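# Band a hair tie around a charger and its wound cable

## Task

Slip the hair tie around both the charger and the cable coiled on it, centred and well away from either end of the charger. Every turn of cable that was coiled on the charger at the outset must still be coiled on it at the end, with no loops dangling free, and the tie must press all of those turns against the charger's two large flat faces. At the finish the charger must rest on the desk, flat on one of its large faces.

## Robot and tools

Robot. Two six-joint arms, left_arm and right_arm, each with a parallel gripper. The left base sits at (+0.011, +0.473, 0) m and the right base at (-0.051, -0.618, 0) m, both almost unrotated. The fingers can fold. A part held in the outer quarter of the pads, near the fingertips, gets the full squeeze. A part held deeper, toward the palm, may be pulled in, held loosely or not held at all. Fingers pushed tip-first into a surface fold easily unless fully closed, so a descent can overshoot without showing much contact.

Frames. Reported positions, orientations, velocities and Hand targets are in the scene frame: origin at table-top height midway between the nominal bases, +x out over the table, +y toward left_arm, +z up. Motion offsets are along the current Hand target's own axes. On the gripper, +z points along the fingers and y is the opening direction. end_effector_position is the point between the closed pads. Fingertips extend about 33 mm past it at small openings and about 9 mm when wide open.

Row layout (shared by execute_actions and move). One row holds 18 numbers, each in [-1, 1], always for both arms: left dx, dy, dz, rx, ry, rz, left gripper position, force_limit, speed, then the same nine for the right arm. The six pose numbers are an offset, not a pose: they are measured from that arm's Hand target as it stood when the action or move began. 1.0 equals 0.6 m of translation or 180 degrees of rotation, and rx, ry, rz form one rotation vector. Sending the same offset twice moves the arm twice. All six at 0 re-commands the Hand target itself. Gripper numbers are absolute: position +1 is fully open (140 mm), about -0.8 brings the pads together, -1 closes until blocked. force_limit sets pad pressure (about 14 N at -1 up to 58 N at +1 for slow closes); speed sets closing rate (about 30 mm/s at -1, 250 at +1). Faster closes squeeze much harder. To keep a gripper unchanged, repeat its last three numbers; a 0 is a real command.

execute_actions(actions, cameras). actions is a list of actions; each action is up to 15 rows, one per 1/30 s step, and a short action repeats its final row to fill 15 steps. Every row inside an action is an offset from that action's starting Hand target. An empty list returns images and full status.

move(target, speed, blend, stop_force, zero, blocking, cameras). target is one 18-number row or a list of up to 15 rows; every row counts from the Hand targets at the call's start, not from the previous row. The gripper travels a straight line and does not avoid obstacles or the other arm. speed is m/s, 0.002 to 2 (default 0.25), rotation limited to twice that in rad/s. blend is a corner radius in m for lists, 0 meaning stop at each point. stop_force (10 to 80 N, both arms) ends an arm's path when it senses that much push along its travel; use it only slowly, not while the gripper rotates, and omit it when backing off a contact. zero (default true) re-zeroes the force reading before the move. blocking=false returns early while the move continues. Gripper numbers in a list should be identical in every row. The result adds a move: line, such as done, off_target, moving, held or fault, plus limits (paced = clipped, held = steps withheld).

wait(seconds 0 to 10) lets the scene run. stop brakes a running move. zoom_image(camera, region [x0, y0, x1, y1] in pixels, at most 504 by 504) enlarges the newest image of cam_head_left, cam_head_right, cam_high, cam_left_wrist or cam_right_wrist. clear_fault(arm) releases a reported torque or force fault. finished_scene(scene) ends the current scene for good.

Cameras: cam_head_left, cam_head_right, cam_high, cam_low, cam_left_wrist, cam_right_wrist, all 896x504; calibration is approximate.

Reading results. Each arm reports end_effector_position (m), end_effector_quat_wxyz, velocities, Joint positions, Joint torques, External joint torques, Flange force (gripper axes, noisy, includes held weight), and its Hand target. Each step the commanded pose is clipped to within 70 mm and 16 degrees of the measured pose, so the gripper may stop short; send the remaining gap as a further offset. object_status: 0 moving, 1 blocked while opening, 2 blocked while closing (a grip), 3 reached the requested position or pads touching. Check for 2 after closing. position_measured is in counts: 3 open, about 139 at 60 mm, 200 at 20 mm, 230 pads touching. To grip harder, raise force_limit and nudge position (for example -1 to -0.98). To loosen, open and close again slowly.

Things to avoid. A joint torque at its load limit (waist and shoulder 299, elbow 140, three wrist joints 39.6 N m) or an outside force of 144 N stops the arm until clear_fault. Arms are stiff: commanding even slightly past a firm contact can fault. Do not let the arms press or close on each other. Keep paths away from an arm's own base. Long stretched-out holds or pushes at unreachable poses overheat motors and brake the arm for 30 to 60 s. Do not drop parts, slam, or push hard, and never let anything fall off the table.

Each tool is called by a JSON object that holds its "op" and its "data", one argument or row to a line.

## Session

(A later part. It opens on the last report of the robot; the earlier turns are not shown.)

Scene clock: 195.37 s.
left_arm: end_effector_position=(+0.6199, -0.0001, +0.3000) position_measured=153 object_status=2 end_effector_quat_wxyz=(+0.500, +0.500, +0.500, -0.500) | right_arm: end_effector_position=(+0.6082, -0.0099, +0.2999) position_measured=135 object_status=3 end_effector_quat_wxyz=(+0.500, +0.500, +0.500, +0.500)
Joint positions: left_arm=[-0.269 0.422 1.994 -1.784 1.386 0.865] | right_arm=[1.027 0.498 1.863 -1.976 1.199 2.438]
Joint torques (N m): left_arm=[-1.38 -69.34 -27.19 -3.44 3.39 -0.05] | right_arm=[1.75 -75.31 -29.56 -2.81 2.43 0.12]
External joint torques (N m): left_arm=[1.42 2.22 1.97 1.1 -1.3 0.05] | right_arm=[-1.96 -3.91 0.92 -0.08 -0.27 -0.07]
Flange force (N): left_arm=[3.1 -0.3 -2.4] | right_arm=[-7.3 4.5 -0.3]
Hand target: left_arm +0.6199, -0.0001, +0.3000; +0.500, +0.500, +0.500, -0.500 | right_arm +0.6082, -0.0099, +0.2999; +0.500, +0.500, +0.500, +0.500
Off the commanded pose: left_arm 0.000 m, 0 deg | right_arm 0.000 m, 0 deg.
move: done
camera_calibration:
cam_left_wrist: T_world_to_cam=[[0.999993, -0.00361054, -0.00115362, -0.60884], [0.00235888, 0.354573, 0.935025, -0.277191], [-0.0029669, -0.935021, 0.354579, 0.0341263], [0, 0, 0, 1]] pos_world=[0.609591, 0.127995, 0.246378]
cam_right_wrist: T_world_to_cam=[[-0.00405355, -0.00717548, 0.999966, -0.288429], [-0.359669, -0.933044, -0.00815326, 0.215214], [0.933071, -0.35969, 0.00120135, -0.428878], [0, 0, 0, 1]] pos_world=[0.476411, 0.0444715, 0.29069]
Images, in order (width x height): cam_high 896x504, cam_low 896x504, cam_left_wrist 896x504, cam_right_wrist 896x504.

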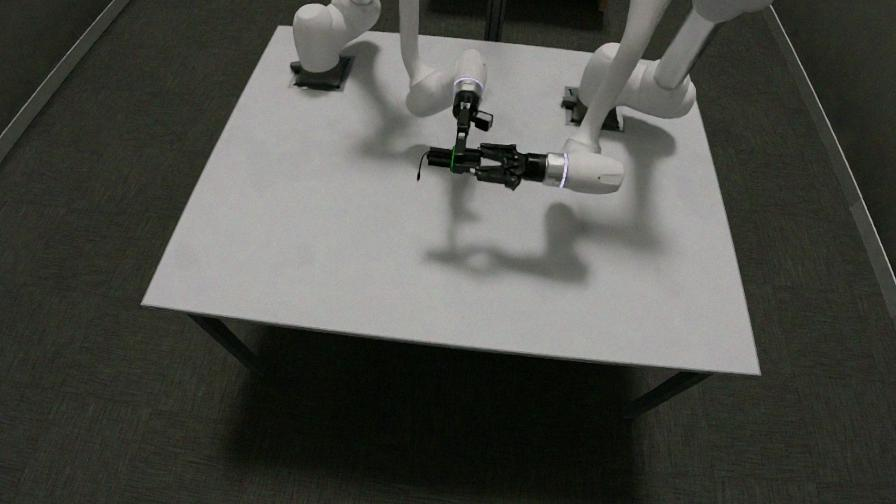

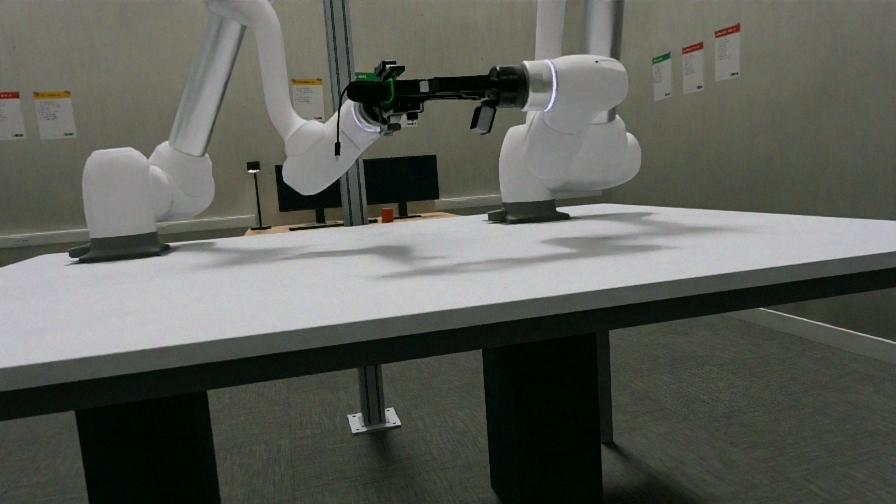

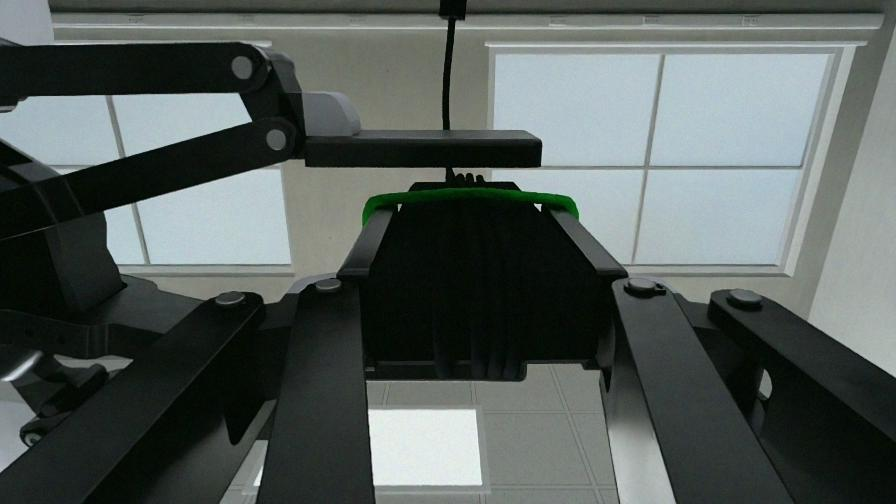

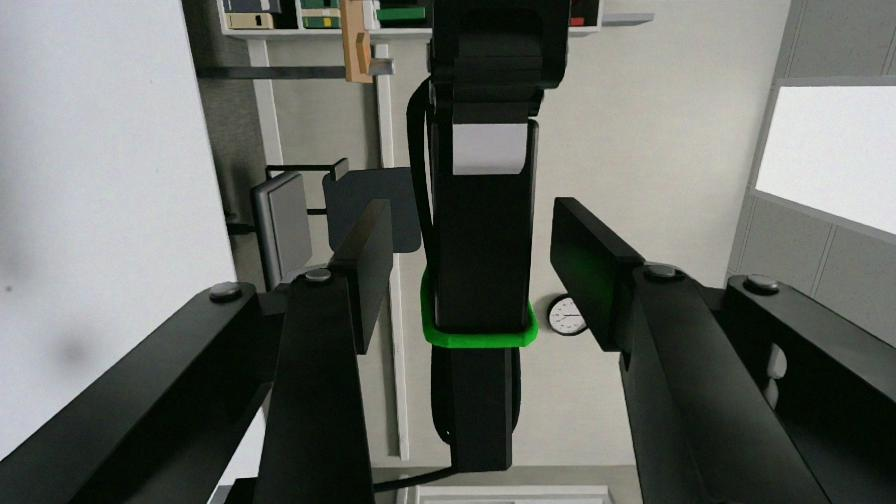

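{"op": "move", "data": {
  "target": [0,0,0,0,0,0,-1,-1,-1,0,0,0,0,0,0,-1,0,-1],
  "speed": 0.05
}}

{"op": "wait", "data": {
  "seconds": 0.8,
  "cameras": ["cam_right_wrist","cam_low","cam_left_wrist","cam_high"]
}}

{"op": "zoom_image", "data": {
  "camera": "cam_right_wrist",
  "region": [300, 50, 640, 390]
}}

{"op": "zoom_image", "data": {
  "camera": "cam_high",
  "region": [380, 100, 540, 200]
}}

{"op": "zoom_image", "data": {
  "camera": "cam_low",
  "region": [310, 40, 470, 150]
}}

Scene clock: 197.47 s.
left_arm: end_effector_position=(+0.6199, -0.0002, +0.3002) position_measured=153 object_status=2 end_effector_quat_wxyz=(+0.500, +0.500, +0.500, -0.500) | right_arm: end_effector_position=(+0.6083, -0.0098, +0.2998) position_measured=189 object_status=0 end_effector_quat_wxyz=(+0.500, +0.500, +0.500, +0.500)
Joint positions: left_arm=[-0.269 0.422 1.994 -1.784 1.386 0.865] | right_arm=[1.027 0.499 1.863 -1.976 1.199 2.438]
Joint torques (N m): left_arm=[2.65 -60.49 -22.78 -2.09 -0.47 -0.38] | right_arm=[2.67 -86.39 -34.48 -4.83 6.25 0.16]
External joint torques (N m): left_arm=[-2.69 -6.76 -2.48 -0.27 2.56 0.38] | right_arm=[-2.82 6.98 5.7 1.92 -4.08 -0.11]
Flange force (N): left_arm=[-8.4 -4.3 1.1] | right_arm=[-4.1 -6.9 4.1]
Hand target: left_arm +0.6199, -0.0001, +0.3000; +0.500, +0.500, +0.500, -0.500 | right_arm +0.6082, -0.0099, +0.2999; +0.500, +0.500, +0.500, +0.500
Off the commanded pose: left_arm 0.000 m, 0 deg | right_arm 0.000 m, 0 deg.
move: done

Scene clock: 198.27 s.
left_arm: end_effector_position=(+0.6199, -0.0002, +0.3000) position_measured=153 object_status=2 end_effector_quat_wxyz=(+0.500, +0.500, +0.500, -0.500) | right_arm: end_effector_position=(+0.6082, -0.0099, +0.2999) position_measured=189 object_status=2 end_effector_quat_wxyz=(+0.500, +0.500, +0.500, +0.500)
Joint positions: left_arm=[-0.269 0.422 1.994 -1.784 1.386 0.865] | right_arm=[1.027 0.498 1.863 -1.976 1.199 2.438]
Joint torques (N m): left_arm=[3.44 -56.76 -19.85 -0.76 -1.56 -0.2] | right_arm=[1.03 -90.34 -36.66 -5.36 7.7 0.22]
External joint torques (N m): left_arm=[-3.48 -10.31 -5.42 -1.59 3.64 0.2] | right_arm=[-0.83 10.98 7.83 2.46 -5.55 -0.18]
Flange force (N): left_arm=[-13.9 -3.4 3.1] | right_arm=[-2.1 -11.3 2.7]
Hand target: left_arm +0.6199, -0.0001, +0.3000; +0.500, +0.500, +0.500, -0.500 | right_arm +0.6082, -0.0099, +0.2999; +0.500, +0.500, +0.500, +0.500
Tool commands: left_gripper/position=-1.0 left_gripper/force_limit=-1.0 left_gripper/speed=-1.0 right_gripper/position=-1.0 right_gripper/force_limit=+0.0 right_gripper/speed=-1.0
Off the commanded pose: left_arm 0.000 m, 0 deg | right_arm 0.000 m, 0 deg.
wait: 0.80 s; at rest by 0.17 s
camera_calibration:
cam_left_wrist: T_world_to_cam=[[0.999993, -0.00361054, -0.00115362, -0.60884], [0.00235888, 0.354573, 0.935025, -0.277191], [-0.0029669, -0.935021, 0.354579, 0.0341263], [0, 0, 0, 1]] pos_world=[0.609591, 0.127995, 0.246378]
cam_right_wrist: T_world_to_cam=[[-0.00401818, -0.00708196, 0.999967, -0.28845], [-0.359669, -0.933045, -0.00805327, 0.215185], [0.933071, -0.359689, 0.00120198, -0.428879], [0, 0, 0, 1]] pos_world=[0.476411, 0.0444715, 0.290689]
Images, in order (width x height): cam_high 896x504, cam_low 896x504, cam_left_wrist 896x504, cam_right_wrist 896x504.

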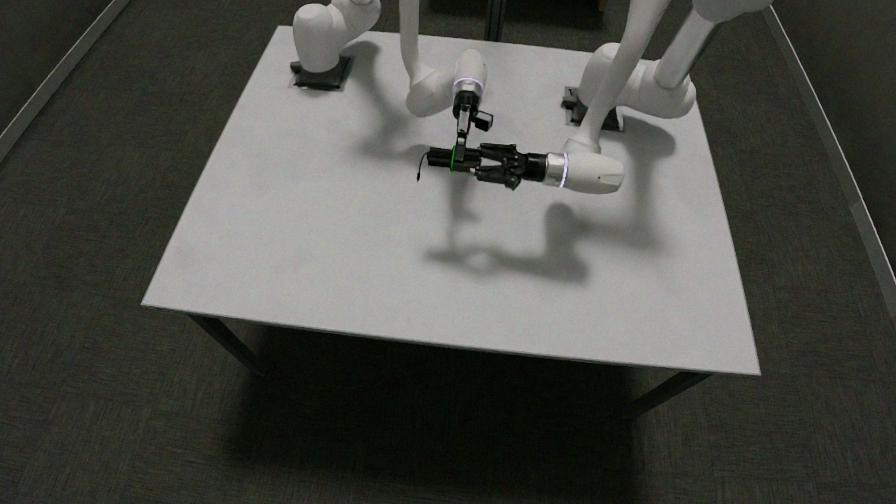

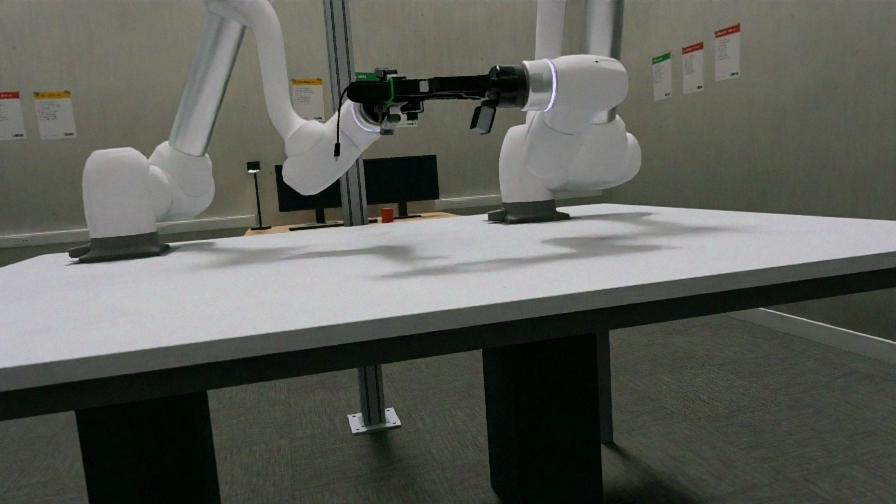

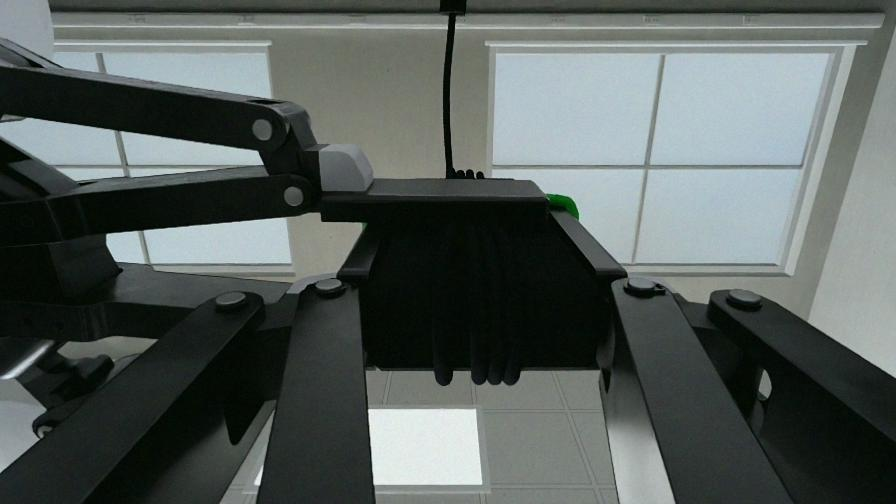

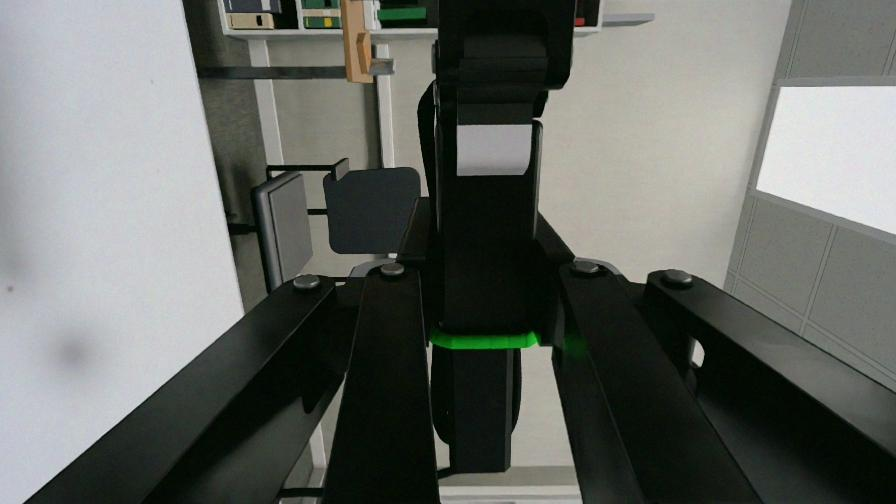

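Scaled by 1.482 from the camera's 896x504 image, which has a finer 1280x720 frame.

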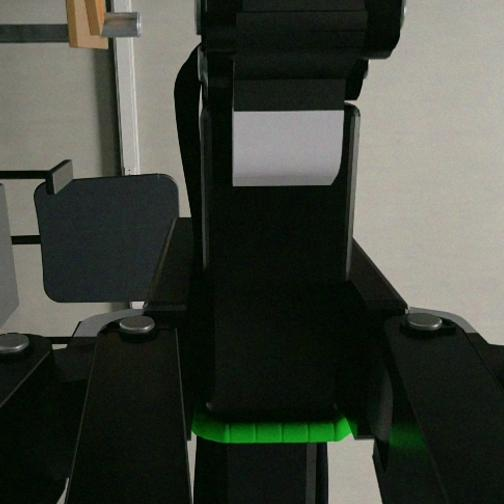

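Scaled by 3.150 from the camera's 896x504 image, which has a finer 1280x720 frame.

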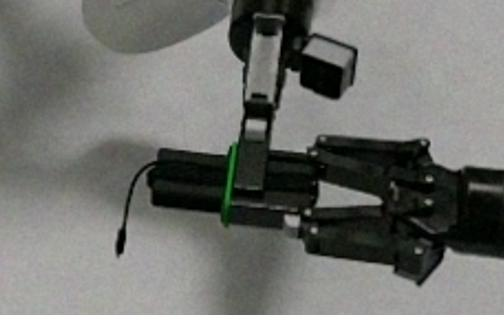

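Scaled by 3.150 from the camera's 896x504 image, which has a finer 1280x720 frame.

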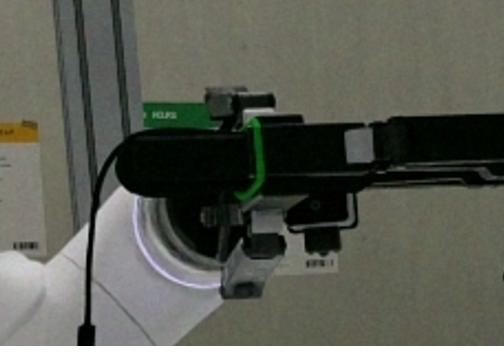

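{"op": "move", "data": {
  "target": [0,0,0,0,0,0,-0.1,1,-1,0,0,0,0,0,0,-1,0,-1],
  "speed": 0.04,
  "cameras": ["cam_left_wrist","cam_low"]
}}

{"op": "zoom_image", "data": {
  "camera": "cam_left_wrist",
  "region": [300, 100, 660, 420]
}}

{"op": "zoom_image", "data": {
  "camera": "cam_low",
  "region": [310, 40, 470, 150]
}}

Scene clock: 199.10 s.
left_arm: end_effector_position=(+0.6198, -0.0001, +0.2999) position_measured=141 object_status=0 end_effector_quat_wxyz=(+0.500, +0.500, +0.500, -0.500) | right_arm: end_effector_position=(+0.6082, -0.0099, +0.3001) position_measured=189 object_status=2 end_effector_quat_wxyz=(+0.501, +0.500, +0.500, +0.500)
Joint positions: left_arm=[-0.269 0.422 1.995 -1.784 1.386 0.865] | right_arm=[1.027 0.498 1.863 -1.976 1.2 2.438]
Joint torques (N m): left_arm=[-0.52 -66.85 -25.53 -2.77 2.66 -0.02] | right_arm=[1.66 -77.94 -30.96 -3.42 3.28 0.08]
External joint torques (N m): left_arm=[0.48 -0.63 0.19 0.4 -0.56 0.02] | right_arm=[-1.7 -1.34 2.08 0.5 -1.12 -0.03]
Flange force (N): left_arm=[-1.1 -0.8 -0.9] | right_arm=[-6.2 1.8 0.0]
Hand target: left_arm +0.6199, -0.0001, +0.3000; +0.500, +0.500, +0.500, -0.500 | right_arm +0.6082, -0.0099, +0.2999; +0.500, +0.500, +0.500, +0.500
Off the commanded pose: left_arm 0.000 m, 0 deg | right_arm 0.000 m, 0 deg.
move: done
camera_calibration:
cam_left_wrist: T_world_to_cam=[[0.999993, -0.00364433, -0.001248, -0.608812], [0.00245883, 0.354485, 0.935058, -0.277155], [-0.00296526, -0.935054, 0.354492, 0.0341867], [0, 0, 0, 1]] pos_world=[0.609591, 0.127995, 0.246278]
Images, in order (width x height): cam_low 896x504, cam_left_wrist 896x504.

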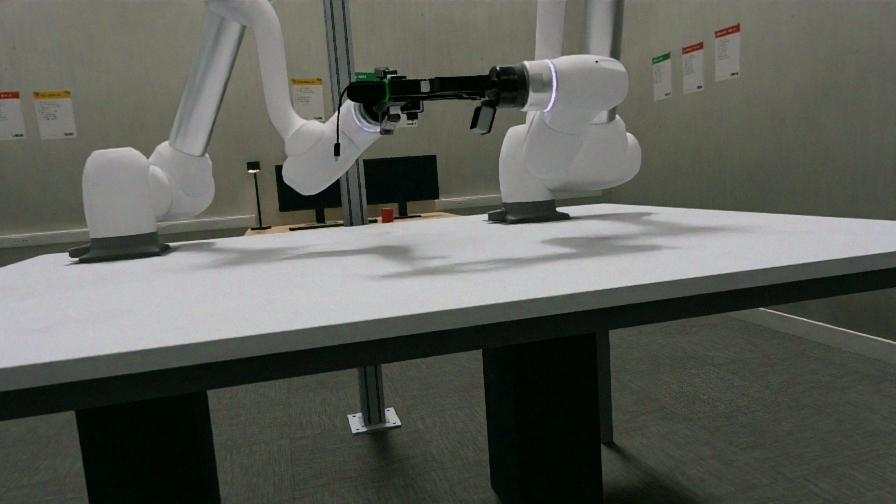

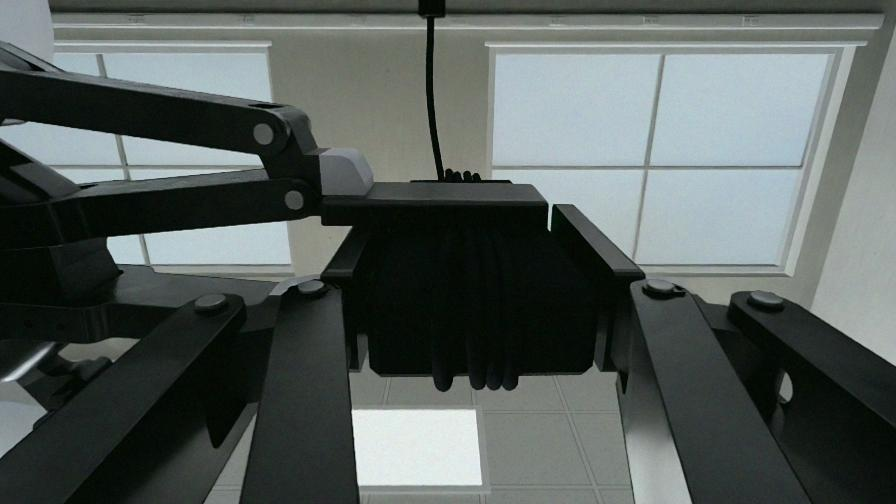

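Scaled by 1.400 from the camera's 896x504 image, which has a finer 1280x720 frame.

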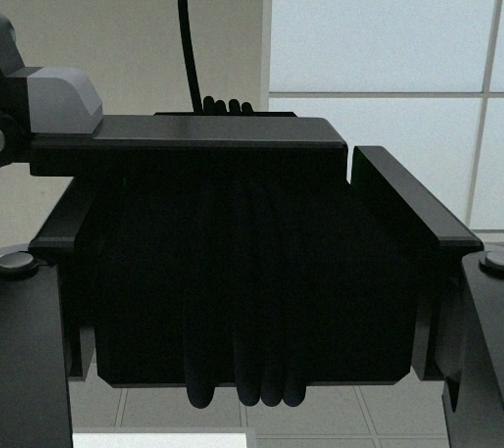

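Scaled by 3.150 from the camera's 896x504 image, which has a finer 1280x720 frame.

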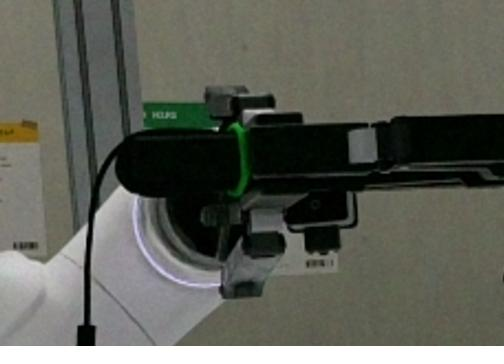

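{"op": "wait", "data": {
  "seconds": 0.2,
  "cameras": ["cam_right_wrist","cam_high","cam_low","cam_head_left","cam_head_right"]
}}

{"op": "zoom_image", "data": {
  "camera": "cam_right_wrist",
  "region": [300, 150, 640, 490]
}}

{"op": "zoom_image", "data": {
  "camera": "cam_high",
  "region": [400, 110, 510, 200]
}}

{"op": "zoom_image", "data": {
  "camera": "cam_low",
  "region": [330, 60, 430, 150]
}}

{"op": "zoom_image", "data": {
  "camera": "cam_head_left",
  "region": [420, 250, 560, 360]
}}

Scene clock: 199.60 s.
left_arm: end_effector_position=(+0.6199, -0.0001, +0.3000) position_measured=141 object_status=3 end_effector_quat_wxyz=(+0.500, +0.500, +0.500, -0.500) | right_arm: end_effector_position=(+0.6082, -0.0099, +0.3000) position_measured=189 object_status=2 end_effector_quat_wxyz=(+0.500, +0.500, +0.500, +0.500)
Joint positions: left_arm=[-0.269 0.422 1.994 -1.784 1.386 0.865] | right_arm=[1.027 0.498 1.863 -1.976 1.199 2.438]
Joint torques (N m): left_arm=[-0.59 -67.22 -25.94 -2.84 2.7 0] | right_arm=[1.9 -77.74 -30.8 -3.43 3.17 0.05]
External joint torques (N m): left_arm=[0.58 -0.36 0.6 0.48 -0.6 0] | right_arm=[-1.9 -1.79 1.77 0.49 -1 0]
Flange force (N): left_arm=[-0.6 -1.2 -1.2] | right_arm=[-6.3 2.3 0.2]
Hand target: left_arm +0.6199, -0.0001, +0.3000; +0.500, +0.500, +0.500, -0.500 | right_arm +0.6082, -0.0099, +0.2999; +0.500, +0.500, +0.500, +0.500
Tool commands: left_gripper/position=-0.1 left_gripper/force_limit=+1.0 left_gripper/speed=-1.0 right_gripper/position=-1.0 right_gripper/force_limit=+0.0 right_gripper/speed=-1.0
Off the commanded pose: left_arm 0.000 m, 0 deg | right_arm 0.000 m, 0 deg.
wait: 0.20 s; at rest from the start
camera_calibration:
cam_right_wrist: T_world_to_cam=[[-0.00405355, -0.00717548, 0.999966, -0.288429], [-0.359669, -0.933044, -0.00815326, 0.215214], [0.933071, -0.35969, 0.00120135, -0.428878], [0, 0, 0, 1]] pos_world=[0.476411, 0.0444715, 0.29069]
Images, in order (width x height): cam_head_left 896x504, cam_head_right 896x504, cam_high 896x504, cam_low 896x504, cam_right_wrist 896x504.

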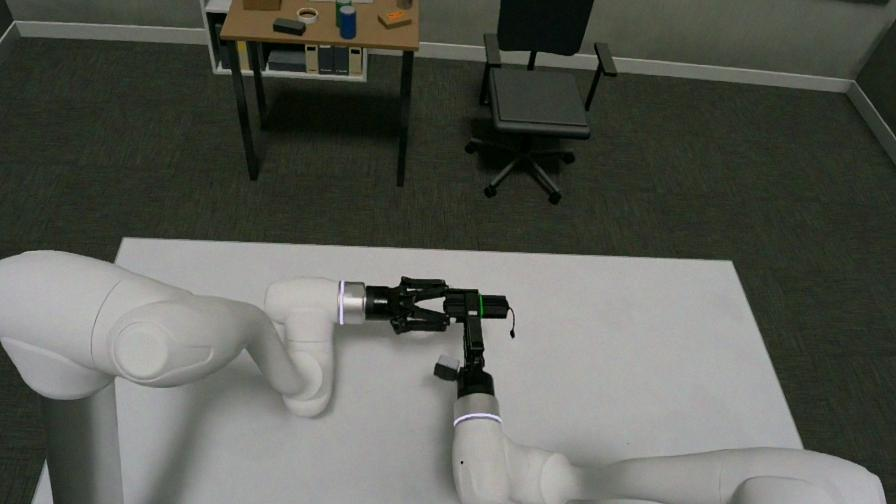

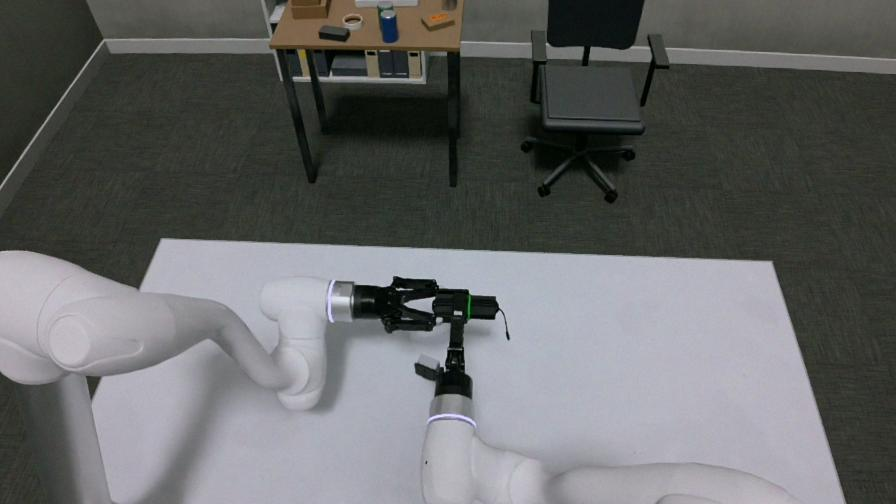

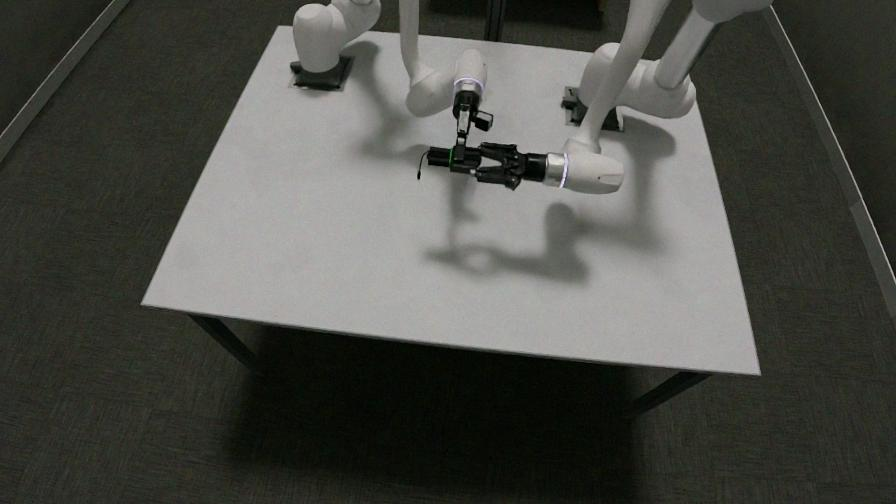

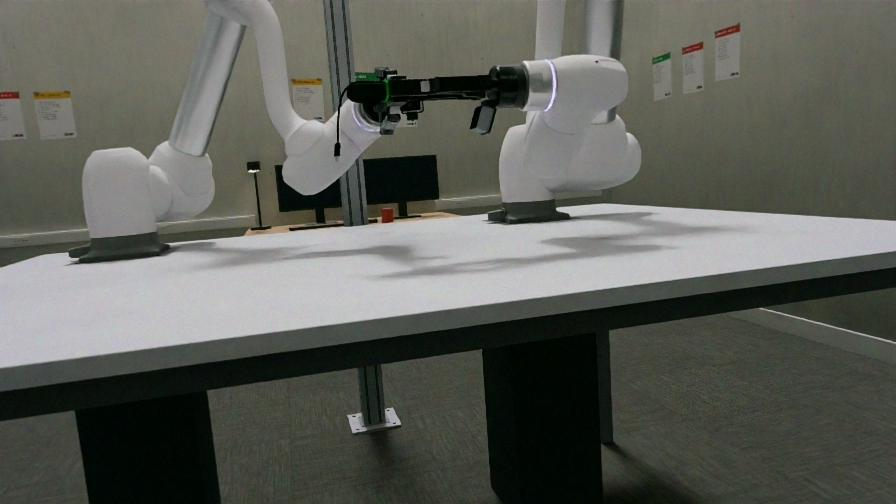

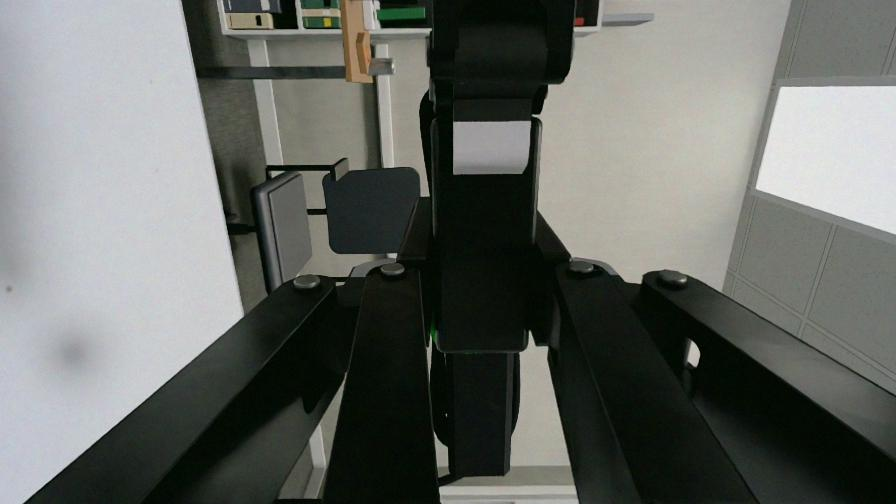

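Scaled by 1.482 from the camera's 896x504 image, which has a finer 1280x720 frame.

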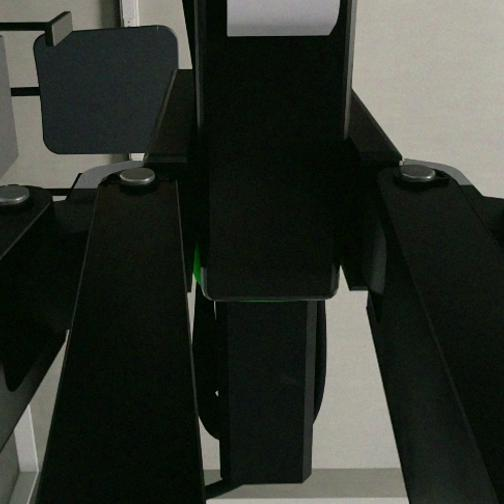

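Scaled by 4.582 from the camera's 896x504 image, which has a finer 1280x720 frame.

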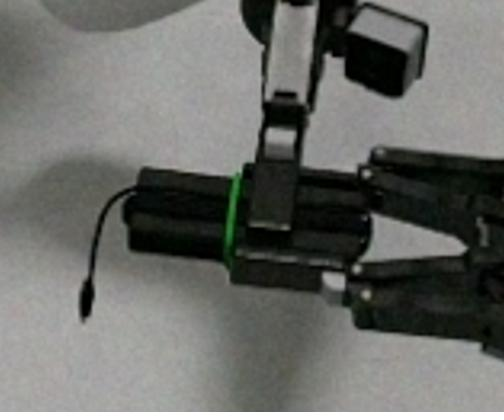

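Scaled by 5.040 from the camera's 896x504 image, which has a finer 1280x720 frame.

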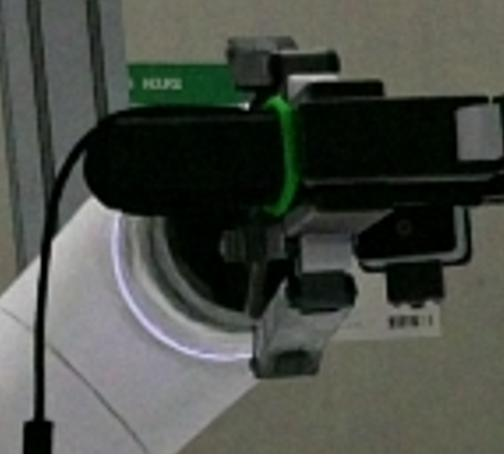

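Scaled by 3.600 from the camera's 896x504 image, which has a finer 1280x720 frame.

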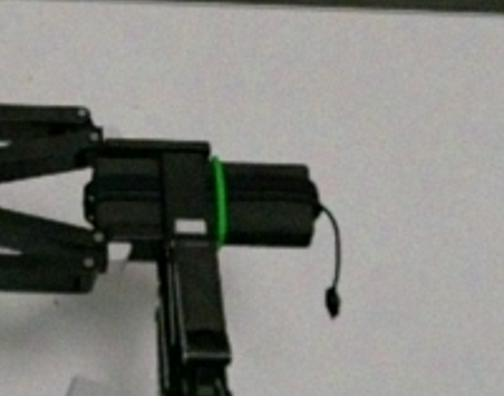

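{"op": "move", "data": {
  "target": [
    [0,0,-0.03,0,0,0,-0.06,1,-1,0,0,0,0,0,0,-1,0,-1],
    [0,0,-0.22,0,0,0,-0.06,1,-1,0,0,0,0,0,0,-1,0,-1]
  ],
  "speed": [0.04,0.15],
  "cameras": ["cam_right_wrist","cam_high","cam_low","cam_head_left","cam_left_wrist"]
}}

{"op": "zoom_image", "data": {
  "camera": "cam_right_wrist",
  "region": [300, 150, 640, 490]
}}

{"op": "zoom_image", "data": {
  "camera": "cam_high",
  "region": [400, 110, 510, 200]
}}

{"op": "zoom_image", "data": {
  "camera": "cam_low",
  "region": [330, 60, 430, 150]
}}

{"op": "zoom_image", "data": {
  "camera": "cam_head_left",
  "region": [420, 250, 560, 360]
}}

{"op": "zoom_image", "data": {
  "camera": "cam_left_wrist",
  "region": [340, 60, 600, 300]
}}

Scene clock: 201.87 s.
left_arm: end_effector_position=(+0.6200, +0.1318, +0.3000) position_measured=136 object_status=3 end_effector_quat_wxyz=(+0.500, +0.500, +0.500, -0.500) | right_arm: end_effector_position=(+0.6082, -0.0099, +0.3000) position_measured=189 object_status=2 end_effector_quat_wxyz=(+0.500, +0.500, +0.500, +0.500)
Joint positions: left_arm=[-0.058 0.403 2.026 -1.624 1.525 0.859] | right_arm=[1.027 0.498 1.863 -1.976 1.199 2.438]
Joint torques (N m): left_arm=[-0.44 -64.18 -24.93 -2.38 2.62 0.05] | right_arm=[1.35 -77.87 -30.74 -3.42 3.13 0.07]
External joint torques (N m): left_arm=[0.4 -0.49 0.7 0.43 -0.53 -0.05] | right_arm=[-1.42 -1.6 1.89 0.5 -0.96 -0.02]
Flange force (N): left_arm=[-0.5 -1.8 -0.7] | right_arm=[-5.9 2.0 -0.5]
Hand target: left_arm +0.6200, +0.1319, +0.3000; +0.500, +0.500, +0.500, -0.500 | right_arm +0.6082, -0.0099, +0.2999; +0.500, +0.500, +0.500, +0.500
Off the commanded pose: left_arm 0.000 m, 0 deg | right_arm 0.000 m, 0 deg.
move: done
camera_calibration:
cam_left_wrist: T_world_to_cam=[[0.999993, -0.00361054, -0.00115362, -0.608464], [0.00235888, 0.354573, 0.935025, -0.323866], [-0.0029669, -0.935021, 0.354579, 0.157491], [0, 0, 0, 1]] pos_world=[0.609691, 0.259895, 0.246278]
cam_right_wrist: T_world_to_cam=[[-0.00405355, -0.00717548, 0.999966, -0.288429], [-0.359669, -0.933044, -0.00815326, 0.215214], [0.933071, -0.35969, 0.00120135, -0.428878], [0, 0, 0, 1]] pos_world=[0.476411, 0.0444715, 0.29069]
Images, in order (width x height): cam_head_left 896x504, cam_high 896x504, cam_low 896x504, cam_left_wrist 896x504, cam_right_wrist 896x504.

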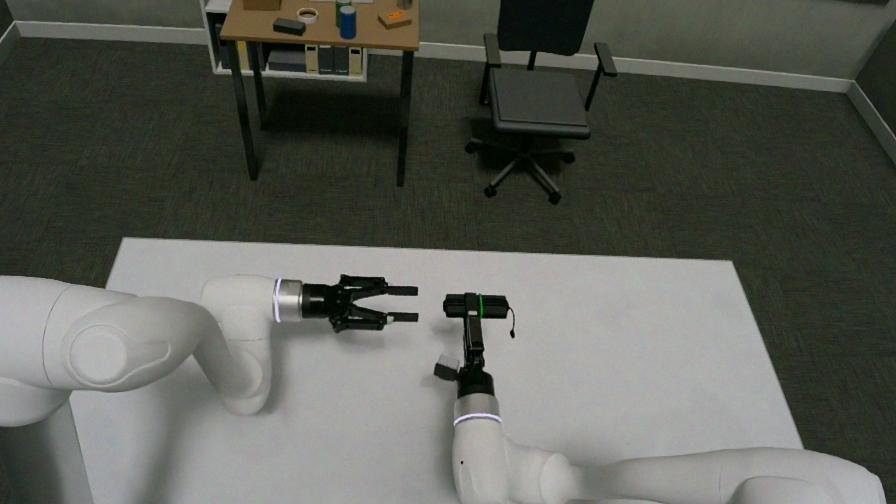

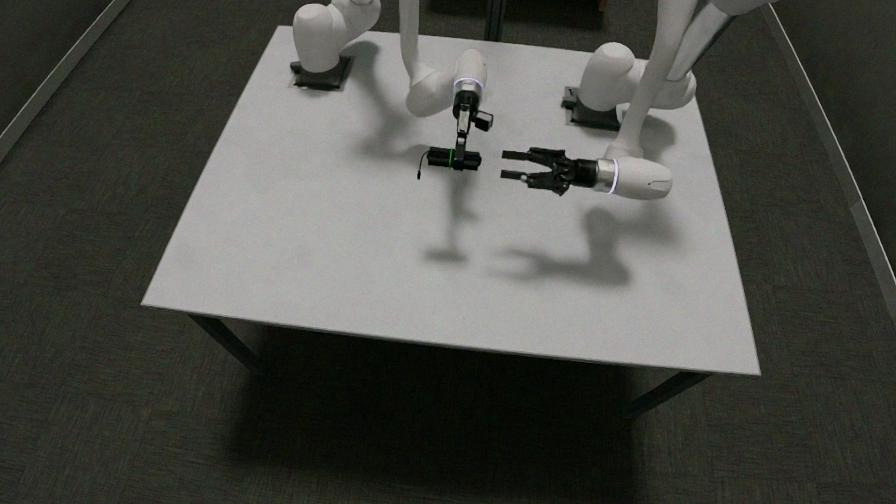

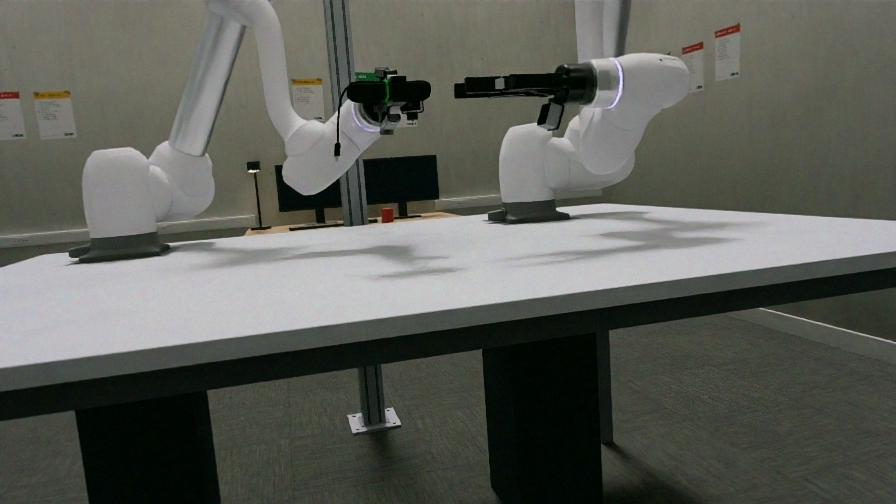

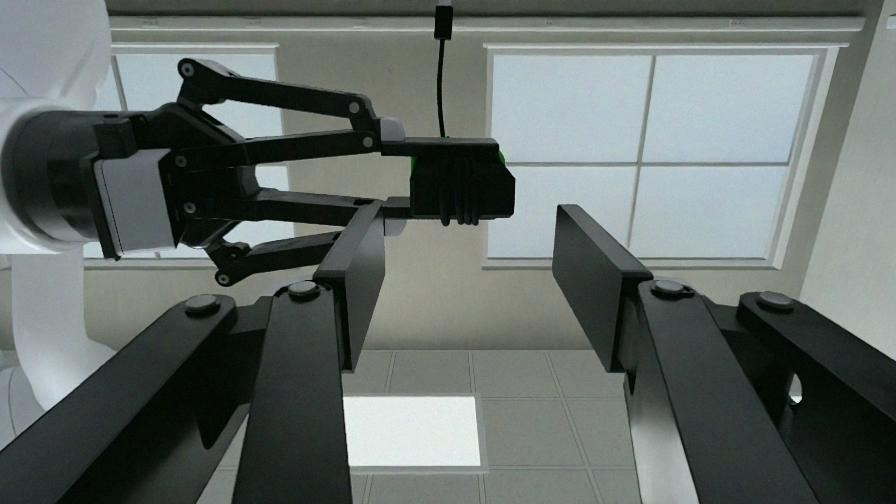

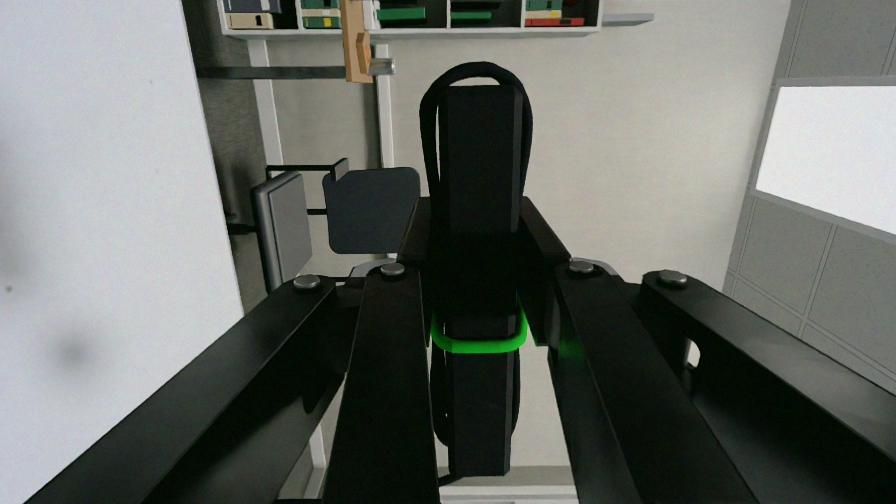

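Scaled by 1.482 from the camera's 896x504 image, which has a finer 1280x720 frame.

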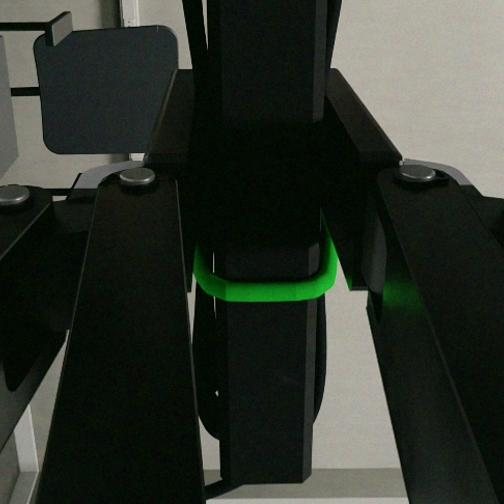

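Scaled by 4.582 from the camera's 896x504 image, which has a finer 1280x720 frame.

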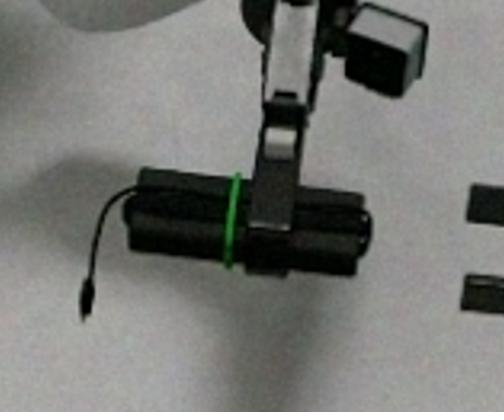

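Scaled by 5.040 from the camera's 896x504 image, which has a finer 1280x720 frame.

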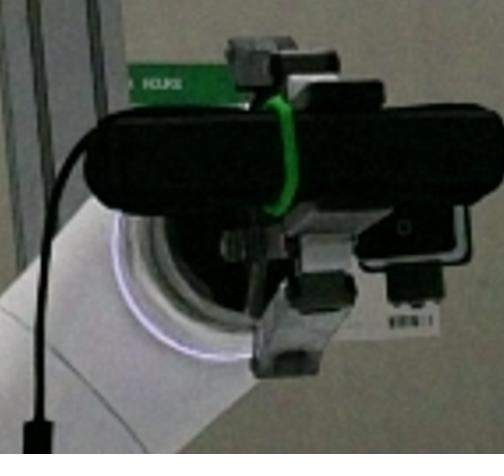

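Scaled by 3.600 from the camera's 896x504 image, which has a finer 1280x720 frame.

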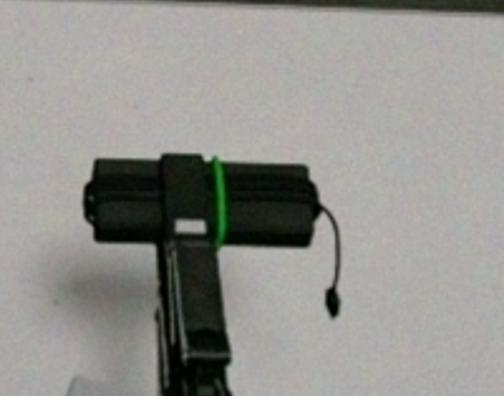

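Scaled by 1.938 from the camera's 896x504 image, which has a finer 1280x720 frame.

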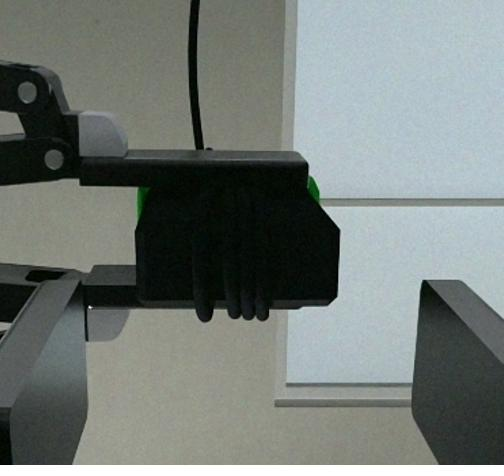

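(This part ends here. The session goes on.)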